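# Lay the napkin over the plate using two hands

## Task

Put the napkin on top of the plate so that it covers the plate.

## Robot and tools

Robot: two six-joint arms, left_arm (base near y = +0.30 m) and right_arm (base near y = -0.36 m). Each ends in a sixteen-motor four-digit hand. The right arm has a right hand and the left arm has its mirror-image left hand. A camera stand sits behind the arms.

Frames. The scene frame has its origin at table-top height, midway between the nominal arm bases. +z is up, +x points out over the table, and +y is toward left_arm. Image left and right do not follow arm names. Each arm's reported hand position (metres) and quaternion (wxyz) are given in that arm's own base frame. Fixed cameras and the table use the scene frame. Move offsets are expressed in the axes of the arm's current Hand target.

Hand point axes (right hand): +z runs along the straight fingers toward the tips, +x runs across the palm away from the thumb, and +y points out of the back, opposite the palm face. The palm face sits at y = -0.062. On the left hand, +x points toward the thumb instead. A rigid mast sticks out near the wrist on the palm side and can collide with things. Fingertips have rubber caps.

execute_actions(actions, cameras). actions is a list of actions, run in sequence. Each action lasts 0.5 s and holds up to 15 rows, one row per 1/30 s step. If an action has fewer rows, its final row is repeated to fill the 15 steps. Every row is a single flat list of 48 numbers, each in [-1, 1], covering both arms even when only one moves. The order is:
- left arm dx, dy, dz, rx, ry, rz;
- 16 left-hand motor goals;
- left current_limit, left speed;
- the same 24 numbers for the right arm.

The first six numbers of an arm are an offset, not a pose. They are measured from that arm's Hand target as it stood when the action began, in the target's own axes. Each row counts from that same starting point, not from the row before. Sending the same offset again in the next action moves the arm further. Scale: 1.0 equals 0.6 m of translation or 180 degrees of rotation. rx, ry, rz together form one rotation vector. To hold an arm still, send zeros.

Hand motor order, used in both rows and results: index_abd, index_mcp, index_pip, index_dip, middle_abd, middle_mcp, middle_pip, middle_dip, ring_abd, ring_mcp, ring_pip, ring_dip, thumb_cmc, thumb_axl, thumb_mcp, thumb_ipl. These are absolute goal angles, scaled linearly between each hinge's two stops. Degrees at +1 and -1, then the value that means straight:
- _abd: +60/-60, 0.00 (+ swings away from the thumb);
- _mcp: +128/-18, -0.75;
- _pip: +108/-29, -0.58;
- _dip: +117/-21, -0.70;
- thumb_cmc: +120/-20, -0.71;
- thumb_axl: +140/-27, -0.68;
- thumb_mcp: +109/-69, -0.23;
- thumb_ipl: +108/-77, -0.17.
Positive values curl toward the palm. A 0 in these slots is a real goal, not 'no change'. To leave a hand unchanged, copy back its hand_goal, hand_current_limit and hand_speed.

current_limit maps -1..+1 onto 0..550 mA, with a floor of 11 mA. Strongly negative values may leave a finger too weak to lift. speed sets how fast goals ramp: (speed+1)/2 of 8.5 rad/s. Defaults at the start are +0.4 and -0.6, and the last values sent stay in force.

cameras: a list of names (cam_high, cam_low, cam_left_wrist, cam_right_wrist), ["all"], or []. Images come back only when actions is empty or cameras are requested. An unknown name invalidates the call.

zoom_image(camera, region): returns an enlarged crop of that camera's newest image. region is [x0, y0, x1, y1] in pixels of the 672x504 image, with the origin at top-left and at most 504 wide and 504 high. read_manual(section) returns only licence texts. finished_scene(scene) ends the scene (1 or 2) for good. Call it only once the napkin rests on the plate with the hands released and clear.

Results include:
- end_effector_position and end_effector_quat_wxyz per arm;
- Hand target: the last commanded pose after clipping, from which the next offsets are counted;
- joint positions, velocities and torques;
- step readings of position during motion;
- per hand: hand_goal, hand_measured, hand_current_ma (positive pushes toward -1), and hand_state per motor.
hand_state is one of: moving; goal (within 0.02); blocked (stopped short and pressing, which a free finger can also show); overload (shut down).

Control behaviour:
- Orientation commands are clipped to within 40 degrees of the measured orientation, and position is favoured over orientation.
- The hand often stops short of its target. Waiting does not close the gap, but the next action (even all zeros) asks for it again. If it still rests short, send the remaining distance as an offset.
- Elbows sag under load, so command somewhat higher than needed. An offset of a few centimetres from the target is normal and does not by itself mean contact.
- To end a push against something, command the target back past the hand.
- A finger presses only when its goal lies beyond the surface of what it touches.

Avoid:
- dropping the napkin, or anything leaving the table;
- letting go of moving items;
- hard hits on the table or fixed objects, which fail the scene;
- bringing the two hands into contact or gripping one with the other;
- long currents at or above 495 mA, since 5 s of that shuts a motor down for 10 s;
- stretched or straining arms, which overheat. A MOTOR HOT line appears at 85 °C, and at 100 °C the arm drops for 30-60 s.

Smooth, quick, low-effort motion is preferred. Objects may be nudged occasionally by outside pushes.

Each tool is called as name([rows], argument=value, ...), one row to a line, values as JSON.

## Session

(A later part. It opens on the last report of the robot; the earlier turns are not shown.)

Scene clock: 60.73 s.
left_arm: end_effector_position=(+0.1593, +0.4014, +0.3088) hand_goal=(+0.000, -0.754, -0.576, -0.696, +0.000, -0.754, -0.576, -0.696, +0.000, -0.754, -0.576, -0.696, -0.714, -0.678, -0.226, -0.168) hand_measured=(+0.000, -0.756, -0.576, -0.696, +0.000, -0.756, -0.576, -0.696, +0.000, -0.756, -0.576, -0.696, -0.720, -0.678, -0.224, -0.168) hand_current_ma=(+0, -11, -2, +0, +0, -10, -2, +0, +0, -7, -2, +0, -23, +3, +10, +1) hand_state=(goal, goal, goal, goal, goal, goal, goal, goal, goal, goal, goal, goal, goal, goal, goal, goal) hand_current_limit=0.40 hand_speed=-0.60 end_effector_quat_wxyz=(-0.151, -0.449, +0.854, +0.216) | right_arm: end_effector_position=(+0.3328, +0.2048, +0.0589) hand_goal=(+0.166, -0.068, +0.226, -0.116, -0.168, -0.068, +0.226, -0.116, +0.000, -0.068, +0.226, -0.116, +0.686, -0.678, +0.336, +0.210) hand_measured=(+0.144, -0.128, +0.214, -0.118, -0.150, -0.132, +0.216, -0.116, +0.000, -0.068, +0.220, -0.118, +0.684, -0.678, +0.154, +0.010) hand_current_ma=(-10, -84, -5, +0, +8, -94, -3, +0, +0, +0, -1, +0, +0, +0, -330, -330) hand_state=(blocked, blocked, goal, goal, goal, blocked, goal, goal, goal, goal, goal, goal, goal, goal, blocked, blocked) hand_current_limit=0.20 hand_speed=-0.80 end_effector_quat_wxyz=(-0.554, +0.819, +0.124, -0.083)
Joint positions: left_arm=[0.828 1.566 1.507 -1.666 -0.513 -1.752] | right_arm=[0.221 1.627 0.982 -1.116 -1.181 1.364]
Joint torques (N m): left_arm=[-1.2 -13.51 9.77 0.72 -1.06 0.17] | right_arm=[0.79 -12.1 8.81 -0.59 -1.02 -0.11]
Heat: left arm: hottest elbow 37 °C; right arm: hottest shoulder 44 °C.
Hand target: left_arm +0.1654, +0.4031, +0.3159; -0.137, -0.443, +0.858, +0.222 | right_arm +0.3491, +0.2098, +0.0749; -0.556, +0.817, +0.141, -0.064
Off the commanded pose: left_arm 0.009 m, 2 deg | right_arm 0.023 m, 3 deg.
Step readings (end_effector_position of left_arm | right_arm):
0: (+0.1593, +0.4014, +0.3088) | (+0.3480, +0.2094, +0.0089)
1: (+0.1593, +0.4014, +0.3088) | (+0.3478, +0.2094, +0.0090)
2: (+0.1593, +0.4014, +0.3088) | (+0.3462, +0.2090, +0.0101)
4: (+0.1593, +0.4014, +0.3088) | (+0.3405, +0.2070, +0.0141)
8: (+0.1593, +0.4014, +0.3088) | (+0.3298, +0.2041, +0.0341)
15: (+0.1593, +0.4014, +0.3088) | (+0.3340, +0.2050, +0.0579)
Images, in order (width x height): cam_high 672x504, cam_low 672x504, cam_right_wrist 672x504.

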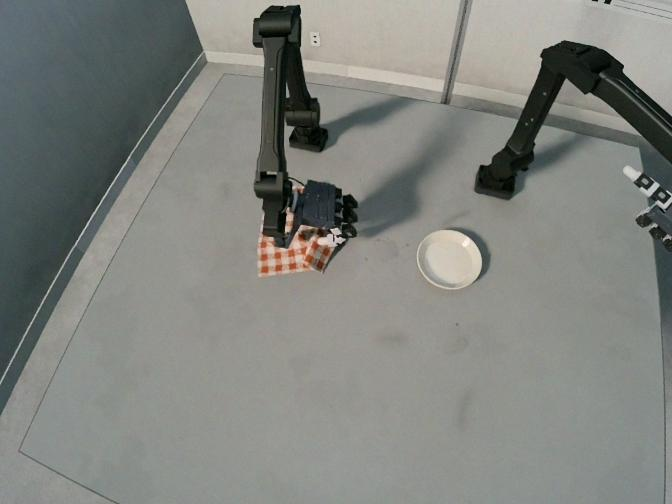

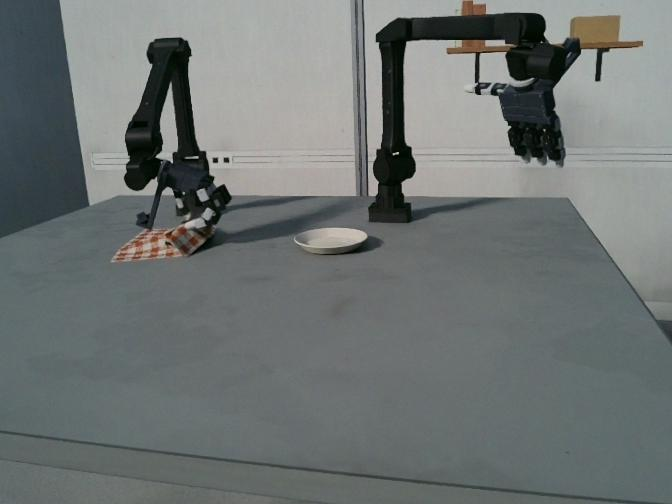

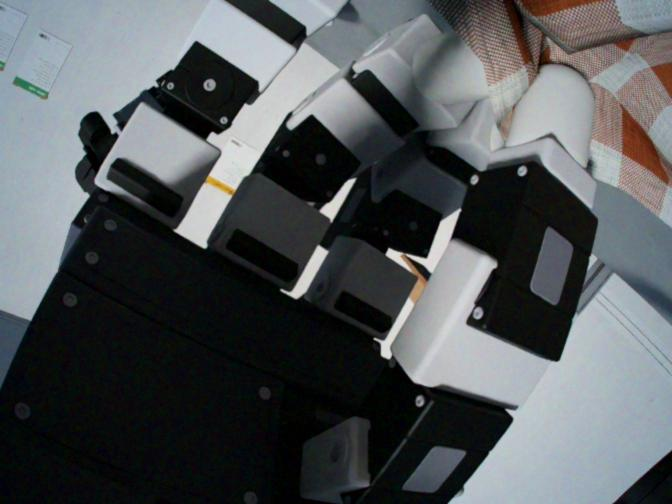

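execute_actions([
  [[0,0,0,0,0,0, 0,-0.754,-0.576,-0.696,0,-0.754,-0.576,-0.696,0,-0.754,-0.576,-0.696,-0.714,-0.678,-0.226,-0.168,0.4,-0.6, 0.0057,-0.14,0.057,0.0012,-0.0206,-0.0083, 0.167,-0.068,0.226,-0.116,-0.167,-0.068,0.226,-0.116,0,-0.068,0.226,-0.116,0.686,-0.677,0.337,0.211,0.2,-0.8]],
  [[0,0,0,0,0,0, 0,-0.754,-0.576,-0.696,0,-0.754,-0.576,-0.696,0,-0.754,-0.576,-0.696,-0.714,-0.678,-0.226,-0.168,0.4,-0.6, 0.0388,-0.0753,0.147,0.0012,-0.0206,-0.0083, 0.167,-0.068,0.226,-0.116,-0.167,-0.068,0.226,-0.116,0,-0.068,0.226,-0.116,0.686,-0.677,0.337,0.211,0.2,-0.8]],
], cameras=["cam_high","cam_low"])

zoom_image(camera="cam_low", region=[100, 130, 400, 290])

Scene clock: 66.00 s.
left_arm: end_effector_position=(+0.1593, +0.4014, +0.3088) hand_goal=(+0.000, -0.754, -0.576, -0.696, +0.000, -0.754, -0.576, -0.696, +0.000, -0.754, -0.576, -0.696, -0.714, -0.678, -0.226, -0.168) hand_measured=(+0.000, -0.756, -0.576, -0.696, +0.000, -0.756, -0.576, -0.696, +0.000, -0.756, -0.576, -0.696, -0.720, -0.678, -0.224, -0.168) hand_current_ma=(+0, -11, -2, +0, +0, -10, -2, +0, +0, -7, -2, +0, -23, +3, +10, +1) hand_state=(goal, goal, goal, goal, goal, goal, goal, goal, goal, goal, goal, goal, goal, goal, goal, goal) hand_current_limit=0.40 hand_speed=-0.60 end_effector_quat_wxyz=(-0.151, -0.449, +0.854, +0.216) | right_arm: end_effector_position=(+0.3023, +0.3635, +0.1436) hand_goal=(+0.166, -0.068, +0.226, -0.116, -0.168, -0.068, +0.226, -0.116, +0.000, -0.068, +0.226, -0.116, +0.686, -0.678, +0.336, +0.210) hand_measured=(+0.144, -0.126, +0.214, -0.118, -0.150, -0.132, +0.216, -0.116, +0.000, -0.066, +0.222, -0.118, +0.684, -0.678, +0.154, +0.010) hand_current_ma=(-10, -81, -5, +0, +8, -94, -3, +0, +0, +0, -1, +0, +0, +0, -330, -330) hand_state=(blocked, blocked, goal, goal, goal, blocked, goal, goal, goal, goal, goal, goal, goal, goal, blocked, blocked) hand_current_limit=0.20 hand_speed=-0.80 end_effector_quat_wxyz=(-0.546, +0.805, +0.199, -0.118)
Joint positions: left_arm=[0.828 1.566 1.507 -1.666 -0.513 -1.752] | right_arm=[0.599 1.549 1.139 -0.822 -1.16 1.908]
Joint torques (N m): left_arm=[-1.2 -13.51 9.76 0.72 -1.06 0.17] | right_arm=[0.21 -10.99 9.63 0.91 -0.93 0.01]
Heat: left arm: hottest elbow 37 °C; right arm: hottest shoulder 44 °C.
Hand target: left_arm +0.1654, +0.4031, +0.3159; -0.137, -0.443, +0.858, +0.222 | right_arm +0.3149, +0.3702, +0.1501; -0.550, +0.805, +0.198, -0.102
Off the commanded pose: left_arm 0.009 m, 2 deg | right_arm 0.016 m, 2 deg.
Step readings (end_effector_position of left_arm | right_arm):
0: (+0.1593, +0.4014, +0.3088) | (+0.3328, +0.2048, +0.0588)
1: (+0.1593, +0.4014, +0.3088) | (+0.3326, +0.2052, +0.0590)
2: (+0.1593, +0.4014, +0.3088) | (+0.3318, +0.2067, +0.0605)
4: (+0.1593, +0.4014, +0.3088) | (+0.3265, +0.2169, +0.0679)
8: (+0.1593, +0.4014, +0.3088) | (+0.3155, +0.2496, +0.0969)
15: (+0.1593, +0.4014, +0.3088) | (+0.3132, +0.2673, +0.1240)
16: (+0.1593, +0.4014, +0.3088) | (+0.3133, +0.2675, +0.1240)
17: (+0.1593, +0.4014, +0.3088) | (+0.3123, +0.2707, +0.1242)
19: (+0.1593, +0.4014, +0.3088) | (+0.3122, +0.2856, +0.1275)
23: (+0.1593, +0.4014, +0.3088) | (+0.3022, +0.3363, +0.1396)
30: (+0.1593, +0.4014, +0.3088) | (+0.2954, +0.3654, +0.1427)
Images, in order (width x height): cam_high 672x504, cam_low 672x504.

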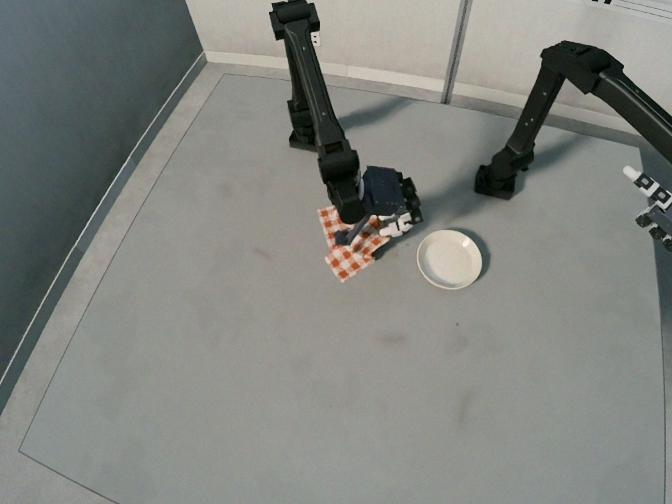

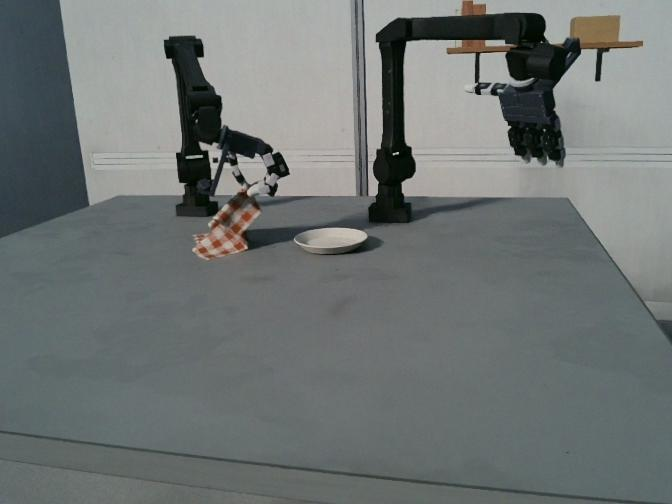

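Scaled by 1.680.

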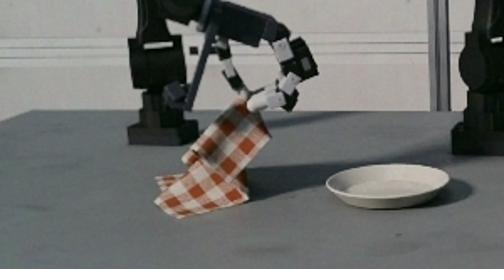

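zoom_image(camera="cam_high", region=[290, 160, 490, 310])

Scaled by 2.520.

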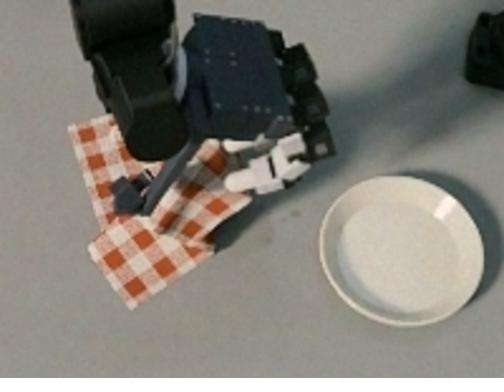

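execute_actions([
  [[0,0,0,0,0,0, 0,-0.754,-0.576,-0.696,0,-0.754,-0.576,-0.696,0,-0.754,-0.576,-0.696,-0.714,-0.678,-0.226,-0.168,0.4,-0.6, -0.0074,0.1126,0.0995,0,0,0, 0.167,-0.068,0.226,-0.116,-0.167,-0.068,0.226,-0.116,0,-0.068,0.226,-0.116,0.686,-0.677,0.337,0.211,0.2,-0.8]],
], cameras=["cam_high","cam_low"])

zoom_image(camera="cam_high", region=[290, 160, 490, 310])

zoom_image(camera="cam_low", region=[140, 150, 380, 290])

Scene clock: 70.13 s.
left_arm: end_effector_position=(+0.1593, +0.4014, +0.3088) hand_goal=(+0.000, -0.754, -0.576, -0.696, +0.000, -0.754, -0.576, -0.696, +0.000, -0.754, -0.576, -0.696, -0.714, -0.678, -0.226, -0.168) hand_measured=(+0.000, -0.756, -0.576, -0.696, +0.000, -0.756, -0.576, -0.696, +0.000, -0.756, -0.576, -0.696, -0.720, -0.678, -0.224, -0.168) hand_current_ma=(+0, -11, -2, +0, +0, -10, -2, +0, +0, -7, -2, +0, -23, +3, +10, +1) hand_state=(goal, goal, goal, goal, goal, goal, goal, goal, goal, goal, goal, goal, goal, goal, goal, goal) hand_current_limit=0.40 hand_speed=-0.60 end_effector_quat_wxyz=(-0.151, -0.449, +0.854, +0.216) | right_arm: end_effector_position=(+0.2965, +0.3927, +0.0581) hand_goal=(+0.166, -0.068, +0.226, -0.116, -0.168, -0.068, +0.226, -0.116, +0.000, -0.068, +0.226, -0.116, +0.686, -0.678, +0.336, +0.210) hand_measured=(+0.144, -0.126, +0.214, -0.118, -0.150, -0.132, +0.216, -0.116, +0.000, -0.066, +0.222, -0.118, +0.684, -0.678, +0.154, +0.010) hand_current_ma=(-10, -81, -5, +0, +8, -94, -3, +0, +0, +0, -1, +0, +0, +0, -330, -330) hand_state=(blocked, blocked, goal, goal, goal, blocked, goal, goal, goal, goal, goal, goal, goal, goal, blocked, blocked) hand_current_limit=0.20 hand_speed=-0.80 end_effector_quat_wxyz=(-0.545, +0.808, +0.195, -0.113)
Joint positions: left_arm=[0.828 1.566 1.507 -1.666 -0.513 -1.752] | right_arm=[0.659 1.674 1.023 -0.436 -1.127 2.066]
Joint torques (N m): left_arm=[-1.2 -13.51 9.76 0.72 -1.06 0.17] | right_arm=[0.62 -13.27 7.32 1.16 -0.86 0.02]
Heat: left arm: hottest elbow 37 °C; right arm: hottest shoulder 44 °C.
Hand target: left_arm +0.1654, +0.4031, +0.3159; -0.137, -0.443, +0.858, +0.222 | right_arm +0.3020, +0.3975, +0.0651; -0.550, +0.805, +0.198, -0.102
Off the commanded pose: left_arm 0.009 m, 2 deg | right_arm 0.010 m, 1 deg.
Step readings (end_effector_position of left_arm | right_arm):
0: (+0.1593, +0.4014, +0.3088) | (+0.3023, +0.3635, +0.1436)
1: (+0.1593, +0.4014, +0.3088) | (+0.3030, +0.3640, +0.1436)
2: (+0.1593, +0.4014, +0.3088) | (+0.3049, +0.3659, +0.1415)
4: (+0.1593, +0.4014, +0.3088) | (+0.3111, +0.3732, +0.1312)
8: (+0.1593, +0.4014, +0.3088) | (+0.3052, +0.3831, +0.0926)
15: (+0.1593, +0.4014, +0.3088) | (+0.2938, +0.3894, +0.0561)
Images, in order (width x height): cam_high 672x504, cam_low 672x504.

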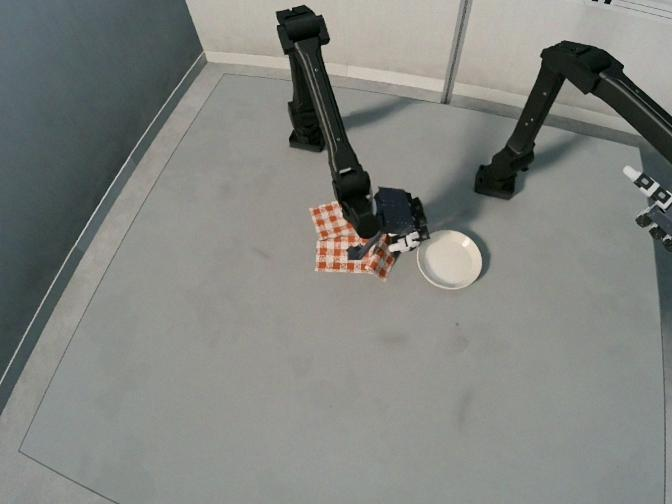

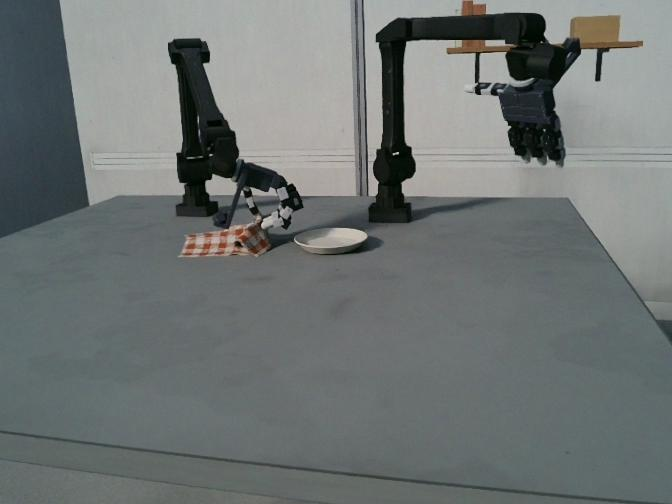

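Scaled by 2.520.

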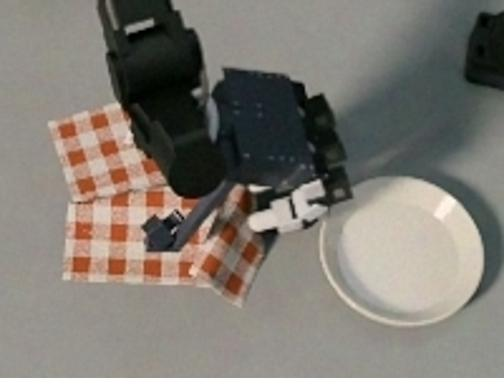

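Scaled by 2.100.

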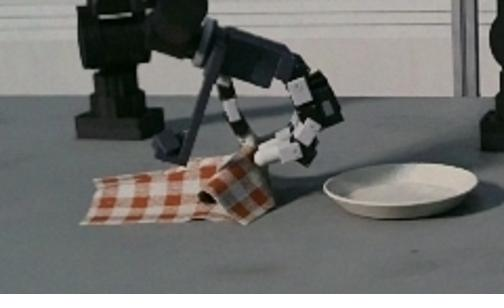

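execute_actions([
  [[0,0,0,0,0,0, 0,-0.754,-0.576,-0.696,0,-0.754,-0.576,-0.696,0,-0.754,-0.576,-0.696,-0.714,-0.678,-0.226,-0.168,0.4,-0.6, 0.0312,-0.0998,0.0503,0.0012,-0.0206,-0.0083, 0.167,-0.068,0.226,-0.116,-0.167,-0.068,0.226,-0.116,0,-0.068,0.226,-0.116,0.686,-0.677,0.337,0.211,0.2,-0.8]],
  [[0,0,0,0,0,0, 0,-0.754,-0.576,-0.696,0,-0.754,-0.576,-0.696,0,-0.754,-0.576,-0.696,-0.714,-0.678,-0.226,-0.168,0.4,-0.6, 0.0523,-0.0543,0.1323,0.0017,-0.0309,-0.0125, 0.167,-0.068,0.226,-0.116,-0.167,-0.068,0.226,-0.116,0,-0.068,0.226,-0.116,0.686,-0.677,0.337,0.211,0.2,-0.8]],
], cameras=["cam_high","cam_low"])

zoom_image(camera="cam_high", region=[310, 160, 510, 310])

zoom_image(camera="cam_low", region=[180, 150, 420, 290])

Scene clock: 72.67 s.
left_arm: end_effector_position=(+0.1593, +0.4014, +0.3088) hand_goal=(+0.000, -0.754, -0.576, -0.696, +0.000, -0.754, -0.576, -0.696, +0.000, -0.754, -0.576, -0.696, -0.714, -0.678, -0.226, -0.168) hand_measured=(+0.000, -0.756, -0.576, -0.696, +0.000, -0.756, -0.576, -0.696, +0.000, -0.756, -0.576, -0.696, -0.720, -0.678, -0.224, -0.168) hand_current_ma=(+0, -11, -2, +0, +0, -10, -2, +0, +0, -7, -2, +0, -23, +3, +10, +1) hand_state=(goal, goal, goal, goal, goal, goal, goal, goal, goal, goal, goal, goal, goal, goal, goal, goal) hand_current_limit=0.40 hand_speed=-0.60 end_effector_quat_wxyz=(-0.151, -0.449, +0.854, +0.216) | right_arm: end_effector_position=(+0.2660, +0.5265, +0.0996) hand_goal=(+0.166, -0.068, +0.226, -0.116, -0.168, -0.068, +0.226, -0.116, +0.000, -0.068, +0.226, -0.116, +0.686, -0.678, +0.336, +0.210) hand_measured=(+0.144, -0.126, +0.214, -0.118, -0.150, -0.132, +0.216, -0.116, +0.000, -0.066, +0.222, -0.118, +0.684, -0.678, +0.154, +0.010) hand_current_ma=(-10, -81, -5, +0, +8, -94, -3, +0, +0, +0, -1, +0, +0, +0, -330, -330) hand_state=(blocked, blocked, goal, goal, goal, blocked, goal, goal, goal, goal, goal, goal, goal, goal, blocked, blocked) hand_current_limit=0.20 hand_speed=-0.80 end_effector_quat_wxyz=(-0.527, +0.786, +0.279, -0.167)
Joint positions: left_arm=[0.828 1.566 1.507 -1.666 -0.513 -1.752] | right_arm=[0.886 1.834 1.38 -0.608 -1.108 2.094]
Joint torques (N m): left_arm=[-1.2 -13.51 9.77 0.7 -1.06 0.17] | right_arm=[0.15 -14.92 11.48 0.43 -0.85 0]
Heat: left arm: hottest elbow 37 °C; right arm: hottest shoulder 44 °C.
Hand target: left_arm +0.1654, +0.4031, +0.3159; -0.137, -0.443, +0.858, +0.222 | right_arm +0.2798, +0.5400, +0.1122; -0.539, +0.785, +0.267, -0.150
Off the commanded pose: left_arm 0.009 m, 2 deg | right_arm 0.023 m, 3 deg.
joint sent to its limit (right arm) — joint 6 (wrist roll), upper limit. The joint targets still meet the commanded pose.
Step readings (end_effector_position of left_arm | right_arm):
0: (+0.1593, +0.4014, +0.3088) | (+0.2965, +0.3926, +0.0581)
1: (+0.1593, +0.4014, +0.3088) | (+0.2963, +0.3927, +0.0581)
2: (+0.1593, +0.4014, +0.3088) | (+0.2942, +0.3942, +0.0586)
4: (+0.1593, +0.4014, +0.3088) | (+0.2909, +0.3980, +0.0629)
8: (+0.1593, +0.4014, +0.3088) | (+0.2842, +0.4224, +0.0826)
15: (+0.1593, +0.4014, +0.3088) | (+0.2807, +0.4412, +0.0988)
16: (+0.1593, +0.4014, +0.3088) | (+0.2807, +0.4413, +0.0989)
17: (+0.1593, +0.4014, +0.3088) | (+0.2790, +0.4438, +0.0988)
19: (+0.1593, +0.4014, +0.3088) | (+0.2823, +0.4579, +0.1005)
23: (+0.1593, +0.4014, +0.3088) | (+0.2780, +0.5043, +0.1046)
30: (+0.1593, +0.4014, +0.3088) | (+0.2573, +0.5291, +0.0994)
Images, in order (width x height): cam_high 672x504, cam_low 672x504.

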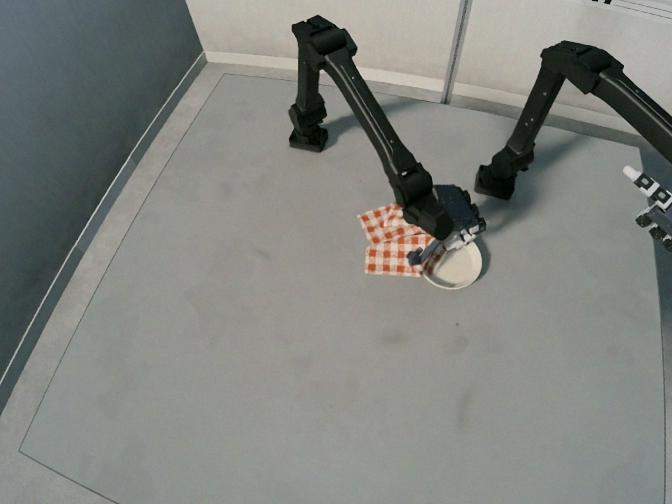

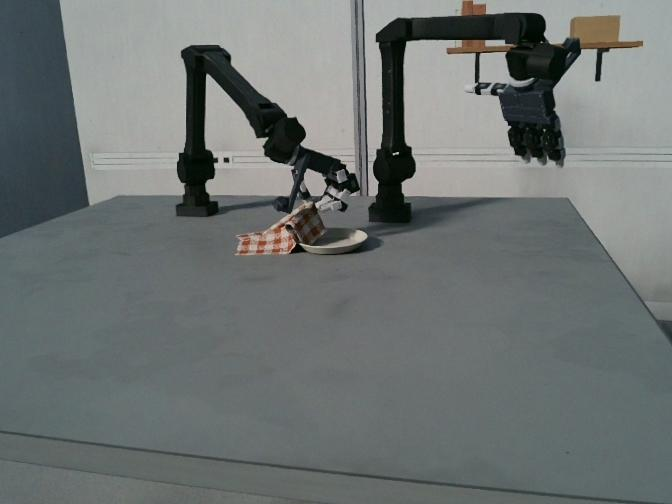

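Scaled by 2.520.

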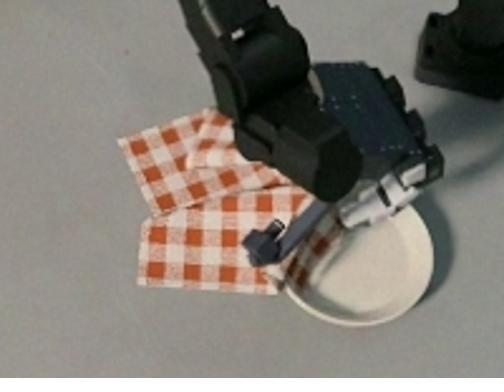

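Scaled by 2.100.

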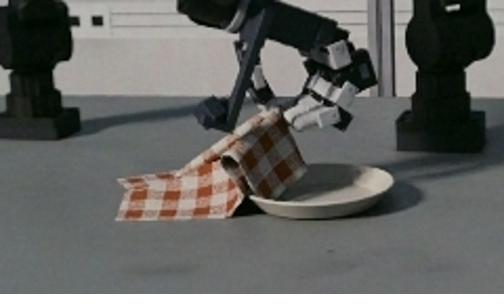

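execute_actions([
  [[0,0,0,0,0,0, 0,-0.754,-0.576,-0.696,0,-0.754,-0.576,-0.696,0,-0.754,-0.576,-0.696,-0.714,-0.678,-0.226,-0.168,0.4,-0.6, 0.1022,-0.0262,0.0657,0,0,0, 0.167,-0.068,0.226,-0.116,-0.167,-0.068,0.226,-0.116,0,-0.068,0.226,-0.116,0.686,-0.677,0.337,0.211,0.2,-0.8]],
  [[0,0,0,0,0,0, 0,-0.754,-0.576,-0.696,0,-0.754,-0.576,-0.696,0,-0.754,-0.576,-0.696,-0.714,-0.678,-0.226,-0.168,0.4,-0.6, 0.0436,-0.0091,0.0506,0,0,0, 0.167,-0.068,0.226,-0.116,-0.167,-0.068,0.226,-0.116,0,-0.068,0.226,-0.116,0.686,-0.677,0.337,0.211,0.2,-0.8]],
], cameras=["cam_high","cam_low"])

zoom_image(camera="cam_high", region=[340, 160, 540, 310])

zoom_image(camera="cam_low", region=[200, 150, 440, 290])

Scene clock: 75.57 s.
left_arm: end_effector_position=(+0.1593, +0.4014, +0.3088) hand_goal=(+0.000, -0.754, -0.576, -0.696, +0.000, -0.754, -0.576, -0.696, +0.000, -0.754, -0.576, -0.696, -0.714, -0.678, -0.226, -0.168) hand_measured=(+0.000, -0.756, -0.576, -0.696, +0.000, -0.756, -0.576, -0.696, +0.000, -0.756, -0.576, -0.696, -0.720, -0.678, -0.224, -0.168) hand_current_ma=(+0, -11, -2, +0, +0, -10, -2, +0, +0, -7, -2, +0, -23, +3, +10, +1) hand_state=(goal, goal, goal, goal, goal, goal, goal, goal, goal, goal, goal, goal, goal, goal, goal, goal) hand_current_limit=0.40 hand_speed=-0.60 end_effector_quat_wxyz=(-0.151, -0.449, +0.854, +0.216) | right_arm: end_effector_position=(+0.3019, +0.6351, +0.0980) hand_goal=(+0.166, -0.068, +0.226, -0.116, -0.168, -0.068, +0.226, -0.116, +0.000, -0.068, +0.226, -0.116, +0.686, -0.678, +0.336, +0.210) hand_measured=(+0.144, -0.126, +0.214, -0.118, -0.150, -0.132, +0.216, -0.116, +0.000, -0.066, +0.222, -0.118, +0.684, -0.678, +0.154, +0.010) hand_current_ma=(-10, -81, -5, +0, +8, -94, -3, +0, +0, +0, -1, +0, +0, +0, -330, -330) hand_state=(blocked, blocked, goal, goal, goal, blocked, goal, goal, goal, goal, goal, goal, goal, goal, blocked, blocked) hand_current_limit=0.20 hand_speed=-0.80 end_effector_quat_wxyz=(-0.514, +0.783, +0.301, -0.175)
Joint positions: left_arm=[0.828 1.566 1.507 -1.666 -0.513 -1.752] | right_arm=[0.95 2.118 1.836 -0.777 -1.082 2.099]
Joint torques (N m): left_arm=[-1.2 -13.51 9.77 0.7 -1.06 0.17] | right_arm=[0.79 -19.02 12.23 0.4 -0.83 -0.04]
Heat: left arm: hottest elbow 37 °C; right arm: hottest shoulder 44 °C.
Hand target: left_arm +0.1654, +0.4031, +0.3159; -0.137, -0.443, +0.858, +0.222 | right_arm +0.3090, +0.6502, +0.1104; -0.539, +0.785, +0.267, -0.150
Off the commanded pose: left_arm 0.009 m, 2 deg | right_arm 0.021 m, 6 deg.
joint sent to its limit (right arm) — joint 6 (wrist roll), upper limit. The joint targets are off in orientation, not in position.
Step readings (end_effector_position of left_arm | right_arm):
0: (+0.1593, +0.4014, +0.3088) | (+0.2660, +0.5265, +0.0996)
1: (+0.1593, +0.4014, +0.3088) | (+0.2667, +0.5272, +0.1002)
2: (+0.1593, +0.4014, +0.3088) | (+0.2681, +0.5291, +0.1008)
4: (+0.1593, +0.4014, +0.3088) | (+0.2782, +0.5437, +0.1041)
8: (+0.1593, +0.4014, +0.3088) | (+0.2986, +0.5797, +0.1090)
15: (+0.1593, +0.4014, +0.3088) | (+0.2974, +0.5928, +0.1015)
16: (+0.1593, +0.4014, +0.3088) | (+0.2963, +0.5938, +0.1006)
17: (+0.1593, +0.4014, +0.3088) | (+0.2961, +0.5957, +0.1001)
19: (+0.1593, +0.4014, +0.3088) | (+0.2985, +0.6064, +0.1007)
23: (+0.1593, +0.4014, +0.3088) | (+0.3055, +0.6265, +0.1010)
30: (+0.1593, +0.4014, +0.3088) | (+0.3021, +0.6337, +0.0967)
Images, in order (width x height): cam_high 672x504, cam_low 672x504.

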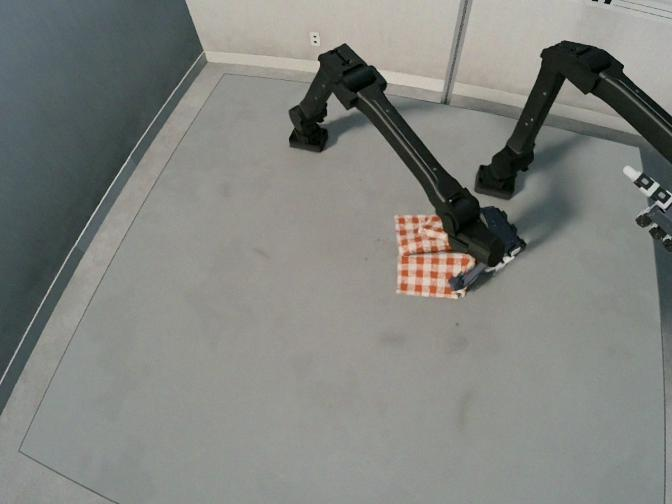

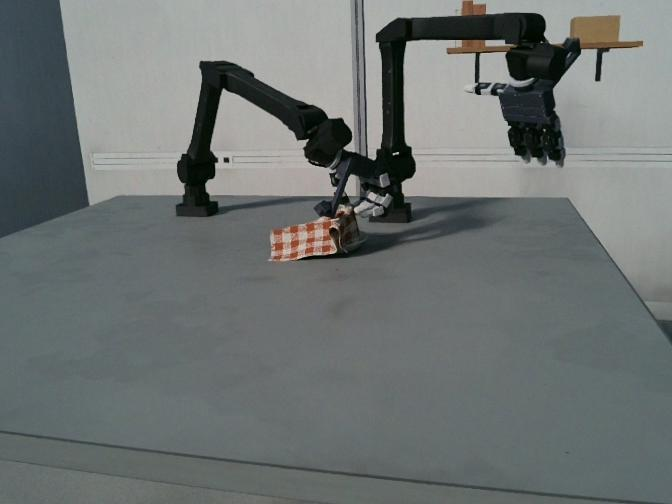

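Scaled by 2.520.

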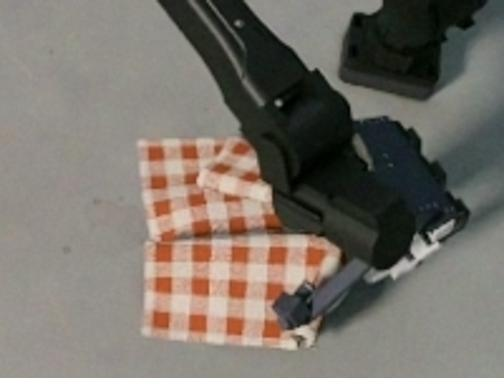

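Scaled by 2.100.

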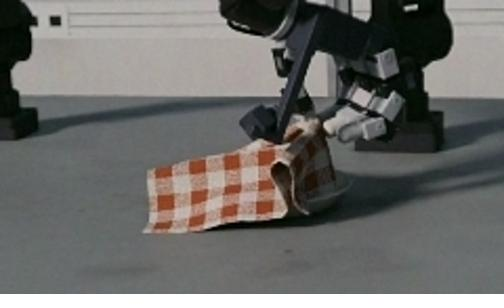

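execute_actions([
  [[0,0,0,0,0,0, 0,-0.754,-0.576,-0.696,0,-0.754,-0.576,-0.696,0,-0.754,-0.576,-0.696,-0.714,-0.678,-0.226,-0.168,0.4,-0.6, 0.0245,0.0592,0.0575,0,0,0, 0.167,-0.068,0.226,-0.116,-0.167,-0.068,0.226,-0.116,0,-0.068,0.226,-0.116,0.686,-0.677,0.337,0.211,0.2,-0.8]],
], cameras=["cam_high","cam_low"])

zoom_image(camera="cam_high", region=[360, 180, 540, 320])

zoom_image(camera="cam_low", region=[240, 180, 420, 290])

Scene clock: 77.37 s.
left_arm: end_effector_position=(+0.1593, +0.4014, +0.3088) hand_goal=(+0.000, -0.754, -0.576, -0.696, +0.000, -0.754, -0.576, -0.696, +0.000, -0.754, -0.576, -0.696, -0.714, -0.678, -0.226, -0.168) hand_measured=(+0.000, -0.756, -0.576, -0.696, +0.000, -0.756, -0.576, -0.696, +0.000, -0.756, -0.576, -0.696, -0.720, -0.678, -0.224, -0.168) hand_current_ma=(+0, -11, -2, +0, +0, -10, -2, +0, +0, -7, -2, +0, -23, +3, +10, +1) hand_state=(goal, goal, goal, goal, goal, goal, goal, goal, goal, goal, goal, goal, goal, goal, goal, goal) hand_current_limit=0.40 hand_speed=-0.60 end_effector_quat_wxyz=(-0.151, -0.449, +0.854, +0.216) | right_arm: end_effector_position=(+0.3055, +0.6558, +0.0443) hand_goal=(+0.166, -0.068, +0.226, -0.116, -0.168, -0.068, +0.226, -0.116, +0.000, -0.068, +0.226, -0.116, +0.686, -0.678, +0.336, +0.210) hand_measured=(+0.144, -0.126, +0.214, -0.116, -0.150, -0.132, +0.220, -0.112, +0.000, -0.066, +0.222, -0.118, +0.684, -0.678, +0.154, +0.012) hand_current_ma=(-10, -81, -5, +0, +8, -94, -2, +0, +0, +0, -1, +0, +0, +0, -330, -330) hand_state=(blocked, blocked, goal, goal, goal, blocked, goal, goal, goal, goal, goal, goal, goal, goal, blocked, blocked) hand_current_limit=0.20 hand_speed=-0.80 end_effector_quat_wxyz=(-0.506, +0.787, +0.301, -0.186)
Joint positions: left_arm=[0.828 1.566 1.507 -1.666 -0.513 -1.752] | right_arm=[0.964 2.237 1.9 -0.748 -1.077 2.099]
Joint torques (N m): left_arm=[-1.26 -13.51 9.76 0.7 -1.06 0.17] | right_arm=[1.08 -21.66 11.69 0.9 -0.9 -0.03]
Heat: left arm: hottest elbow 37 °C; right arm: hottest shoulder 45 °C.
Hand target: left_arm +0.1654, +0.4031, +0.3159; -0.137, -0.443, +0.858, +0.222 | right_arm +0.3120, +0.6752, +0.0652; -0.539, +0.785, +0.267, -0.150
Off the commanded pose: left_arm 0.009 m, 2 deg | right_arm 0.030 m, 7 deg.
joint sent to its limit (right arm) — joint 6 (wrist roll), upper limit. The joint targets are off in orientation, not in position.
Step readings (end_effector_position of left_arm | right_arm):
0: (+0.1593, +0.4014, +0.3088) | (+0.3018, +0.6350, +0.0980)
1: (+0.1593, +0.4014, +0.3088) | (+0.3019, +0.6351, +0.0976)
2: (+0.1593, +0.4014, +0.3088) | (+0.3020, +0.6361, +0.0967)
4: (+0.1593, +0.4014, +0.3088) | (+0.3034, +0.6425, +0.0934)
8: (+0.1593, +0.4014, +0.3088) | (+0.3087, +0.6526, +0.0737)
15: (+0.1593, +0.4014, +0.3088) | (+0.3033, +0.6524, +0.0398)
Images, in order (width x height): cam_high 672x504, cam_low 672x504.

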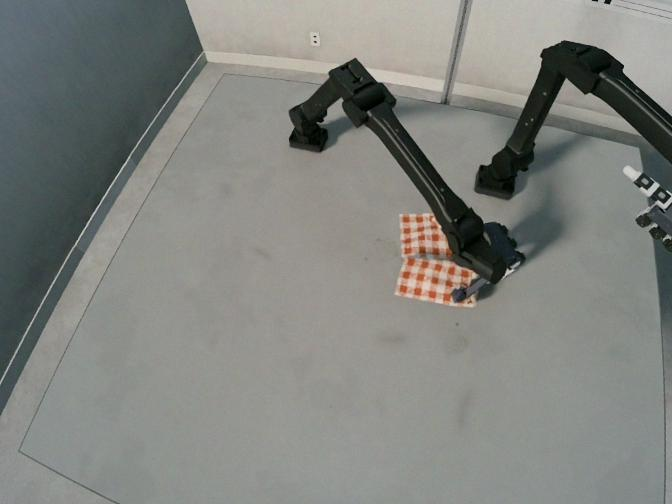

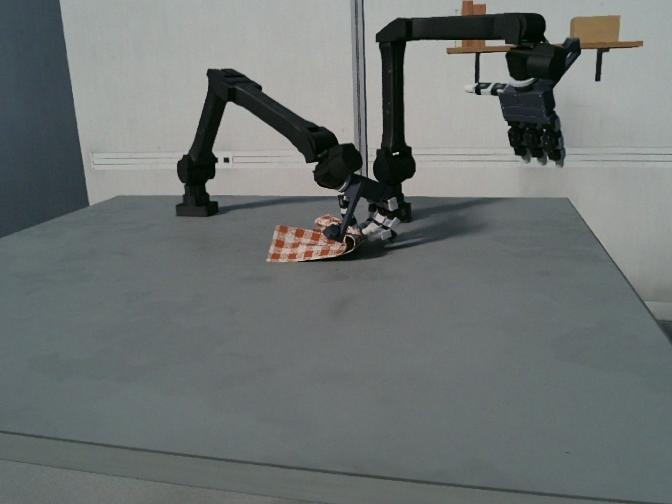

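Scaled by 2.800.

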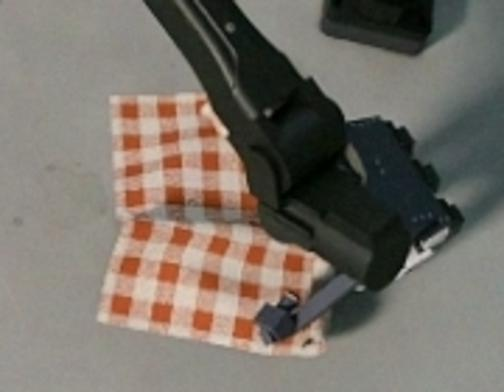

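Scaled by 2.800.

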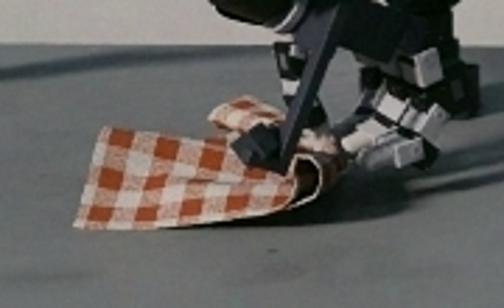

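execute_actions([
  [[0,0,0,0,0,0, 0,-0.754,-0.576,-0.696,0,-0.754,-0.576,-0.696,0,-0.754,-0.576,-0.696,-0.714,-0.678,-0.226,-0.168,0.4,-0.6, 0,0,0,0,0,0, 0.167,-0.548,0.12,0.0,-0.167,-0.548,0.12,0.0,0,-0.548,0.12,0.0,0.686,-0.677,0.0,-0.168,0.4,-0.6]],
  [[0,0,0,0,0,0, 0,-0.754,-0.576,-0.696,0,-0.754,-0.576,-0.696,0,-0.754,-0.576,-0.696,-0.714,-0.678,-0.226,-0.168,0.4,-0.6, 0,-0.14,-0.056,0,0,0, 0.167,-0.75,0.12,0.0,-0.167,-0.75,0.12,0.0,0,-0.75,0.12,0.0,0.686,-0.677,0.0,-0.168,0.4,-0.6]],
], cameras=["cam_high","cam_low"])

zoom_image(camera="cam_high", region=[360, 180, 540, 320])

zoom_image(camera="cam_low", region=[240, 180, 420, 290])

Scene clock: 79.57 s.
left_arm: end_effector_position=(+0.1593, +0.4014, +0.3088) hand_goal=(+0.000, -0.754, -0.576, -0.696, +0.000, -0.754, -0.576, -0.696, +0.000, -0.754, -0.576, -0.696, -0.714, -0.678, -0.226, -0.168) hand_measured=(+0.000, -0.756, -0.576, -0.696, +0.000, -0.756, -0.576, -0.696, +0.000, -0.756, -0.576, -0.696, -0.720, -0.678, -0.224, -0.168) hand_current_ma=(+0, -11, -2, +0, +0, -10, -2, +0, +0, -7, -2, +0, -23, +3, +10, +1) hand_state=(goal, goal, goal, goal, goal, goal, goal, goal, goal, goal, goal, goal, goal, goal, goal, goal) hand_current_limit=0.40 hand_speed=-0.60 end_effector_quat_wxyz=(-0.151, -0.449, +0.854, +0.216) | right_arm: end_effector_position=(+0.3047, +0.6583, +0.1158) hand_goal=(+0.166, -0.750, +0.120, +0.000, -0.168, -0.750, +0.120, +0.000, +0.000, -0.750, +0.120, +0.000, +0.686, -0.678, +0.000, -0.168) hand_measured=(+0.138, -0.726, +0.132, +0.002, -0.146, -0.740, +0.124, +0.002, +0.000, -0.734, +0.122, -0.002, +0.684, -0.678, +0.002, -0.166) hand_current_ma=(-15, +16, +4, +0, +11, +4, +1, +0, +0, +8, +0, +0, +0, +0, +0, +0) hand_state=(blocked, blocked, goal, goal, blocked, goal, goal, goal, goal, goal, goal, goal, goal, goal, goal, goal) hand_current_limit=0.40 hand_speed=-0.60 end_effector_quat_wxyz=(-0.503, +0.788, +0.299, -0.191)
Joint positions: left_arm=[0.828 1.566 1.507 -1.666 -0.513 -1.752] | right_arm=[0.967 2.193 2.018 -0.92 -1.079 2.099]
Joint torques (N m): left_arm=[-1.2 -13.51 9.77 0.7 -1.06 0.17] | right_arm=[1.08 -23.59 11.97 0.42 -0.95 -0.03]
Heat: left arm: hottest elbow 37 °C; right arm: hottest shoulder 45 °C.
Hand target: left_arm +0.1654, +0.4031, +0.3159; -0.137, -0.443, +0.858, +0.222 | right_arm +0.3079, +0.6727, +0.1555; -0.539, +0.785, +0.267, -0.150
Off the commanded pose: left_arm 0.009 m, 2 deg | right_arm 0.042 m, 7 deg.
joint sent to its limit (right arm) — joint 6 (wrist roll), upper limit. The joint targets are off in orientation, not in position.
Step readings (end_effector_position of left_arm | right_arm):
0: (+0.1593, +0.4014, +0.3088) | (+0.3055, +0.6558, +0.0443)
1: (+0.1593, +0.4014, +0.3088) | (+0.3056, +0.6558, +0.0442)
2: (+0.1593, +0.4014, +0.3088) | (+0.3056, +0.6558, +0.0442)
4: (+0.1593, +0.4014, +0.3088) | (+0.3056, +0.6558, +0.0442)
8: (+0.1593, +0.4014, +0.3088) | (+0.3062, +0.6567, +0.0456)
15: (+0.1593, +0.4014, +0.3088) | (+0.3067, +0.6576, +0.0469)
16: (+0.1593, +0.4014, +0.3088) | (+0.3069, +0.6576, +0.0473)
17: (+0.1593, +0.4014, +0.3088) | (+0.3063, +0.6568, +0.0486)
19: (+0.1593, +0.4014, +0.3088) | (+0.3040, +0.6527, +0.0526)
23: (+0.1593, +0.4014, +0.3088) | (+0.3012, +0.6523, +0.0720)
30: (+0.1593, +0.4014, +0.3088) | (+0.3041, +0.6574, +0.1095)
Images, in order (width x height): cam_high 672x504, cam_low 672x504.

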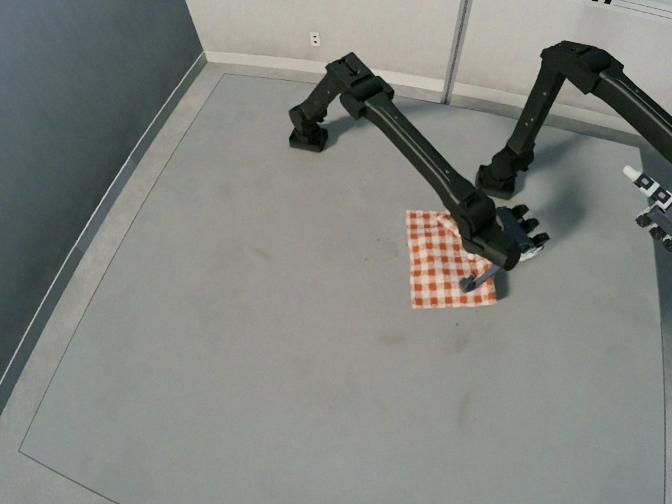

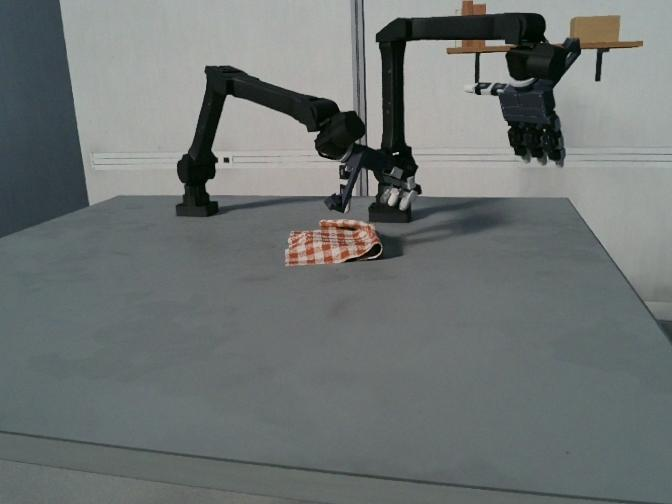

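Scaled by 2.800.

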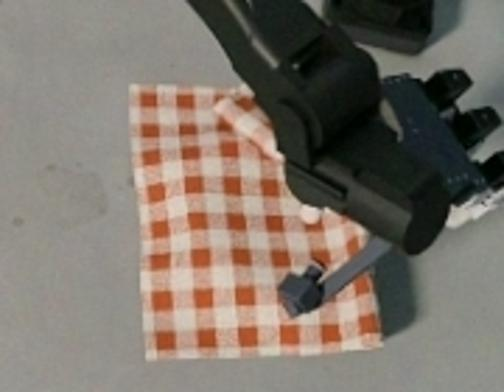

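Scaled by 2.800.

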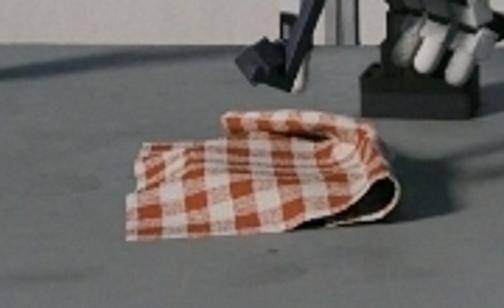

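execute_actions([
  [[0,0,0,0,0,0, 0,-0.754,-0.576,-0.696,0,-0.754,-0.576,-0.696,0,-0.754,-0.576,-0.696,-0.714,-0.678,-0.226,-0.168,0.4,-0.6, -0.1188,-0.0397,-0.3592,-0.0029,0.0515,0.0208, 0.167,-0.75,0.12,0.0,-0.167,-0.75,0.12,0.0,0,-0.75,0.12,0.0,0.686,-0.677,0.0,-0.168,0.4,-0.6]],
  [[0,0,0,0,0,0, 0,-0.754,-0.576,-0.696,0,-0.754,-0.576,-0.696,0,-0.754,-0.576,-0.696,-0.714,-0.678,-0.226,-0.168,0.4,-0.6, -0.1188,-0.0097,-0.3492,-0.0029,0.0515,0.0208, 0.167,-0.75,0.12,0.0,-0.167,-0.75,0.12,0.0,0,-0.75,0.12,0.0,0.686,-0.677,0.0,-0.168,0.4,-0.6]],
], cameras=["cam_high","cam_low"])

zoom_image(camera="cam_high", region=[380, 180, 540, 330])

zoom_image(camera="cam_low", region=[260, 190, 420, 290])

Scene clock: 82.00 s.
left_arm: end_effector_position=(+0.1593, +0.4014, +0.3088) hand_goal=(+0.000, -0.754, -0.576, -0.696, +0.000, -0.754, -0.576, -0.696, +0.000, -0.754, -0.576, -0.696, -0.714, -0.678, -0.226, -0.168) hand_measured=(+0.000, -0.756, -0.576, -0.696, +0.000, -0.756, -0.576, -0.696, +0.000, -0.756, -0.576, -0.696, -0.720, -0.678, -0.224, -0.168) hand_current_ma=(+0, -11, -2, +0, +0, -10, -2, +0, +0, -7, -2, +0, -23, +3, +10, +1) hand_state=(goal, goal, goal, goal, goal, goal, goal, goal, goal, goal, goal, goal, goal, goal, goal, goal) hand_current_limit=0.40 hand_speed=-0.60 end_effector_quat_wxyz=(-0.151, -0.449, +0.854, +0.216) | right_arm: end_effector_position=(+0.3608, +0.2614, +0.3190) hand_goal=(+0.166, -0.750, +0.120, +0.000, -0.168, -0.750, +0.120, +0.000, +0.000, -0.750, +0.120, +0.000, +0.686, -0.678, +0.000, -0.168) hand_measured=(+0.138, -0.732, +0.128, +0.002, -0.144, -0.744, +0.124, +0.002, +0.000, -0.742, +0.122, -0.002, +0.686, -0.678, +0.000, -0.166) hand_current_ma=(-15, +11, +2, +0, +12, +1, +0, +0, +0, +3, +0, +0, +0, +0, +0, +0) hand_state=(blocked, goal, goal, goal, blocked, goal, goal, goal, goal, goal, goal, goal, goal, goal, goal, goal) hand_current_limit=0.40 hand_speed=-0.60 end_effector_quat_wxyz=(-0.556, +0.822, +0.105, -0.060)
Joint positions: left_arm=[0.828 1.566 1.507 -1.666 -0.513 -1.752] | right_arm=[0.331 1.43 1.483 -1.389 -1.176 1.806]
Joint torques (N m): left_arm=[-1.2 -13.51 9.77 0.72 -1.06 0.17] | right_arm=[0.91 -9.58 12.16 0.05 -1.2 -0.12]
Heat: left arm: hottest elbow 38 °C; right arm: hottest shoulder 45 °C.
Hand target: left_arm +0.1654, +0.4031, +0.3159; -0.137, -0.443, +0.858, +0.222 | right_arm +0.3714, +0.2670, +0.3347; -0.557, +0.819, +0.127, -0.054
Off the commanded pose: left_arm 0.009 m, 2 deg | right_arm 0.020 m, 3 deg.
Step readings (end_effector_position of left_arm | right_arm):
0: (+0.1593, +0.4014, +0.3088) | (+0.3047, +0.6583, +0.1158)
1: (+0.1593, +0.4014, +0.3088) | (+0.3049, +0.6577, +0.1163)
2: (+0.1593, +0.4014, +0.3088) | (+0.3046, +0.6528, +0.1162)
4: (+0.1593, +0.4014, +0.3088) | (+0.2991, +0.6242, +0.1184)
8: (+0.1593, +0.4014, +0.3088) | (+0.3142, +0.5490, +0.1482)
15: (+0.1593, +0.4014, +0.3088) | (+0.3755, +0.4642, +0.2471)
16: (+0.1593, +0.4014, +0.3088) | (+0.3772, +0.4594, +0.2564)
17: (+0.1593, +0.4014, +0.3088) | (+0.3767, +0.4512, +0.2628)
19: (+0.1593, +0.4014, +0.3088) | (+0.3641, +0.4223, +0.2699)
23: (+0.1593, +0.4014, +0.3088) | (+0.3601, +0.3427, +0.2880)
30: (+0.1593, +0.4014, +0.3088) | (+0.3702, +0.2619, +0.3230)
Images, in order (width x height): cam_high 672x504, cam_low 672x504.

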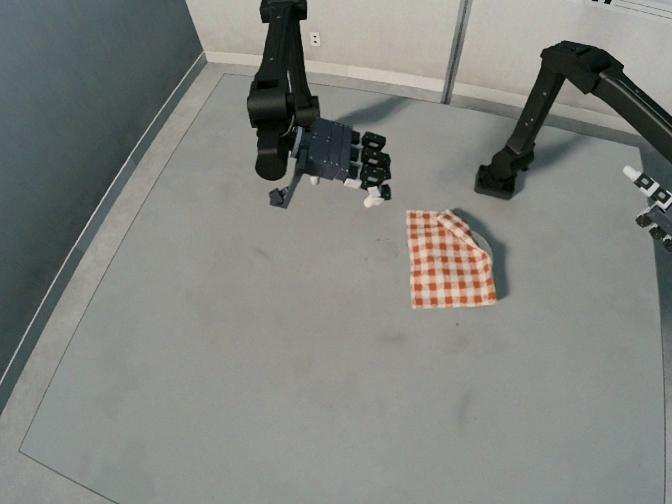

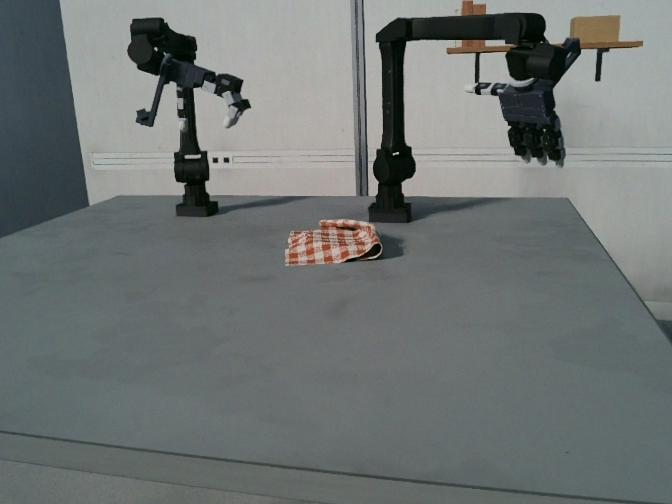

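Scaled by 3.150.

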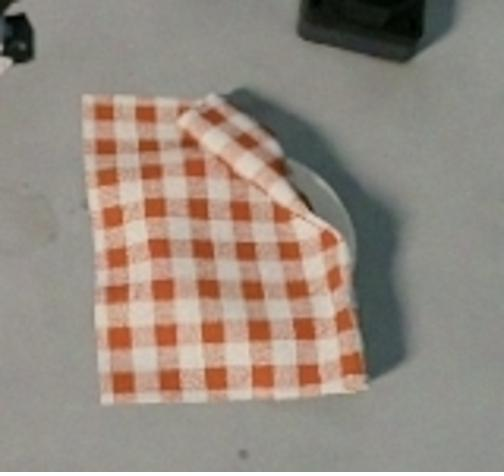

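Scaled by 3.150.

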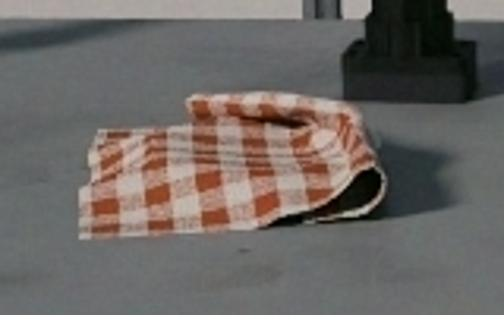

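zoom_image(camera="cam_high", region=[400, 195, 510, 315])

zoom_image(camera="cam_low", region=[275, 205, 400, 275])

Scaled by 4.200.

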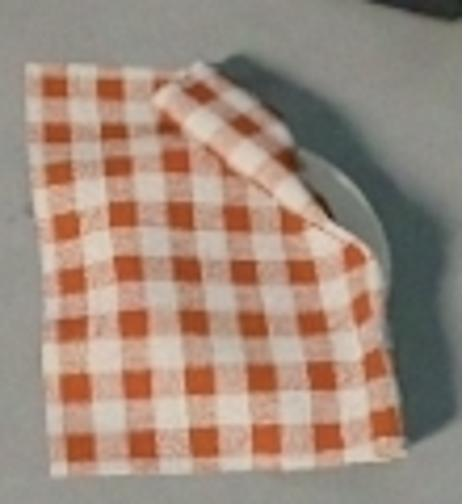

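Scaled by 4.032.

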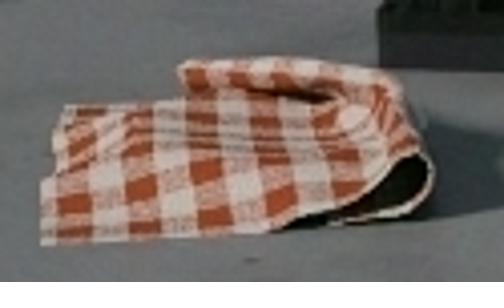

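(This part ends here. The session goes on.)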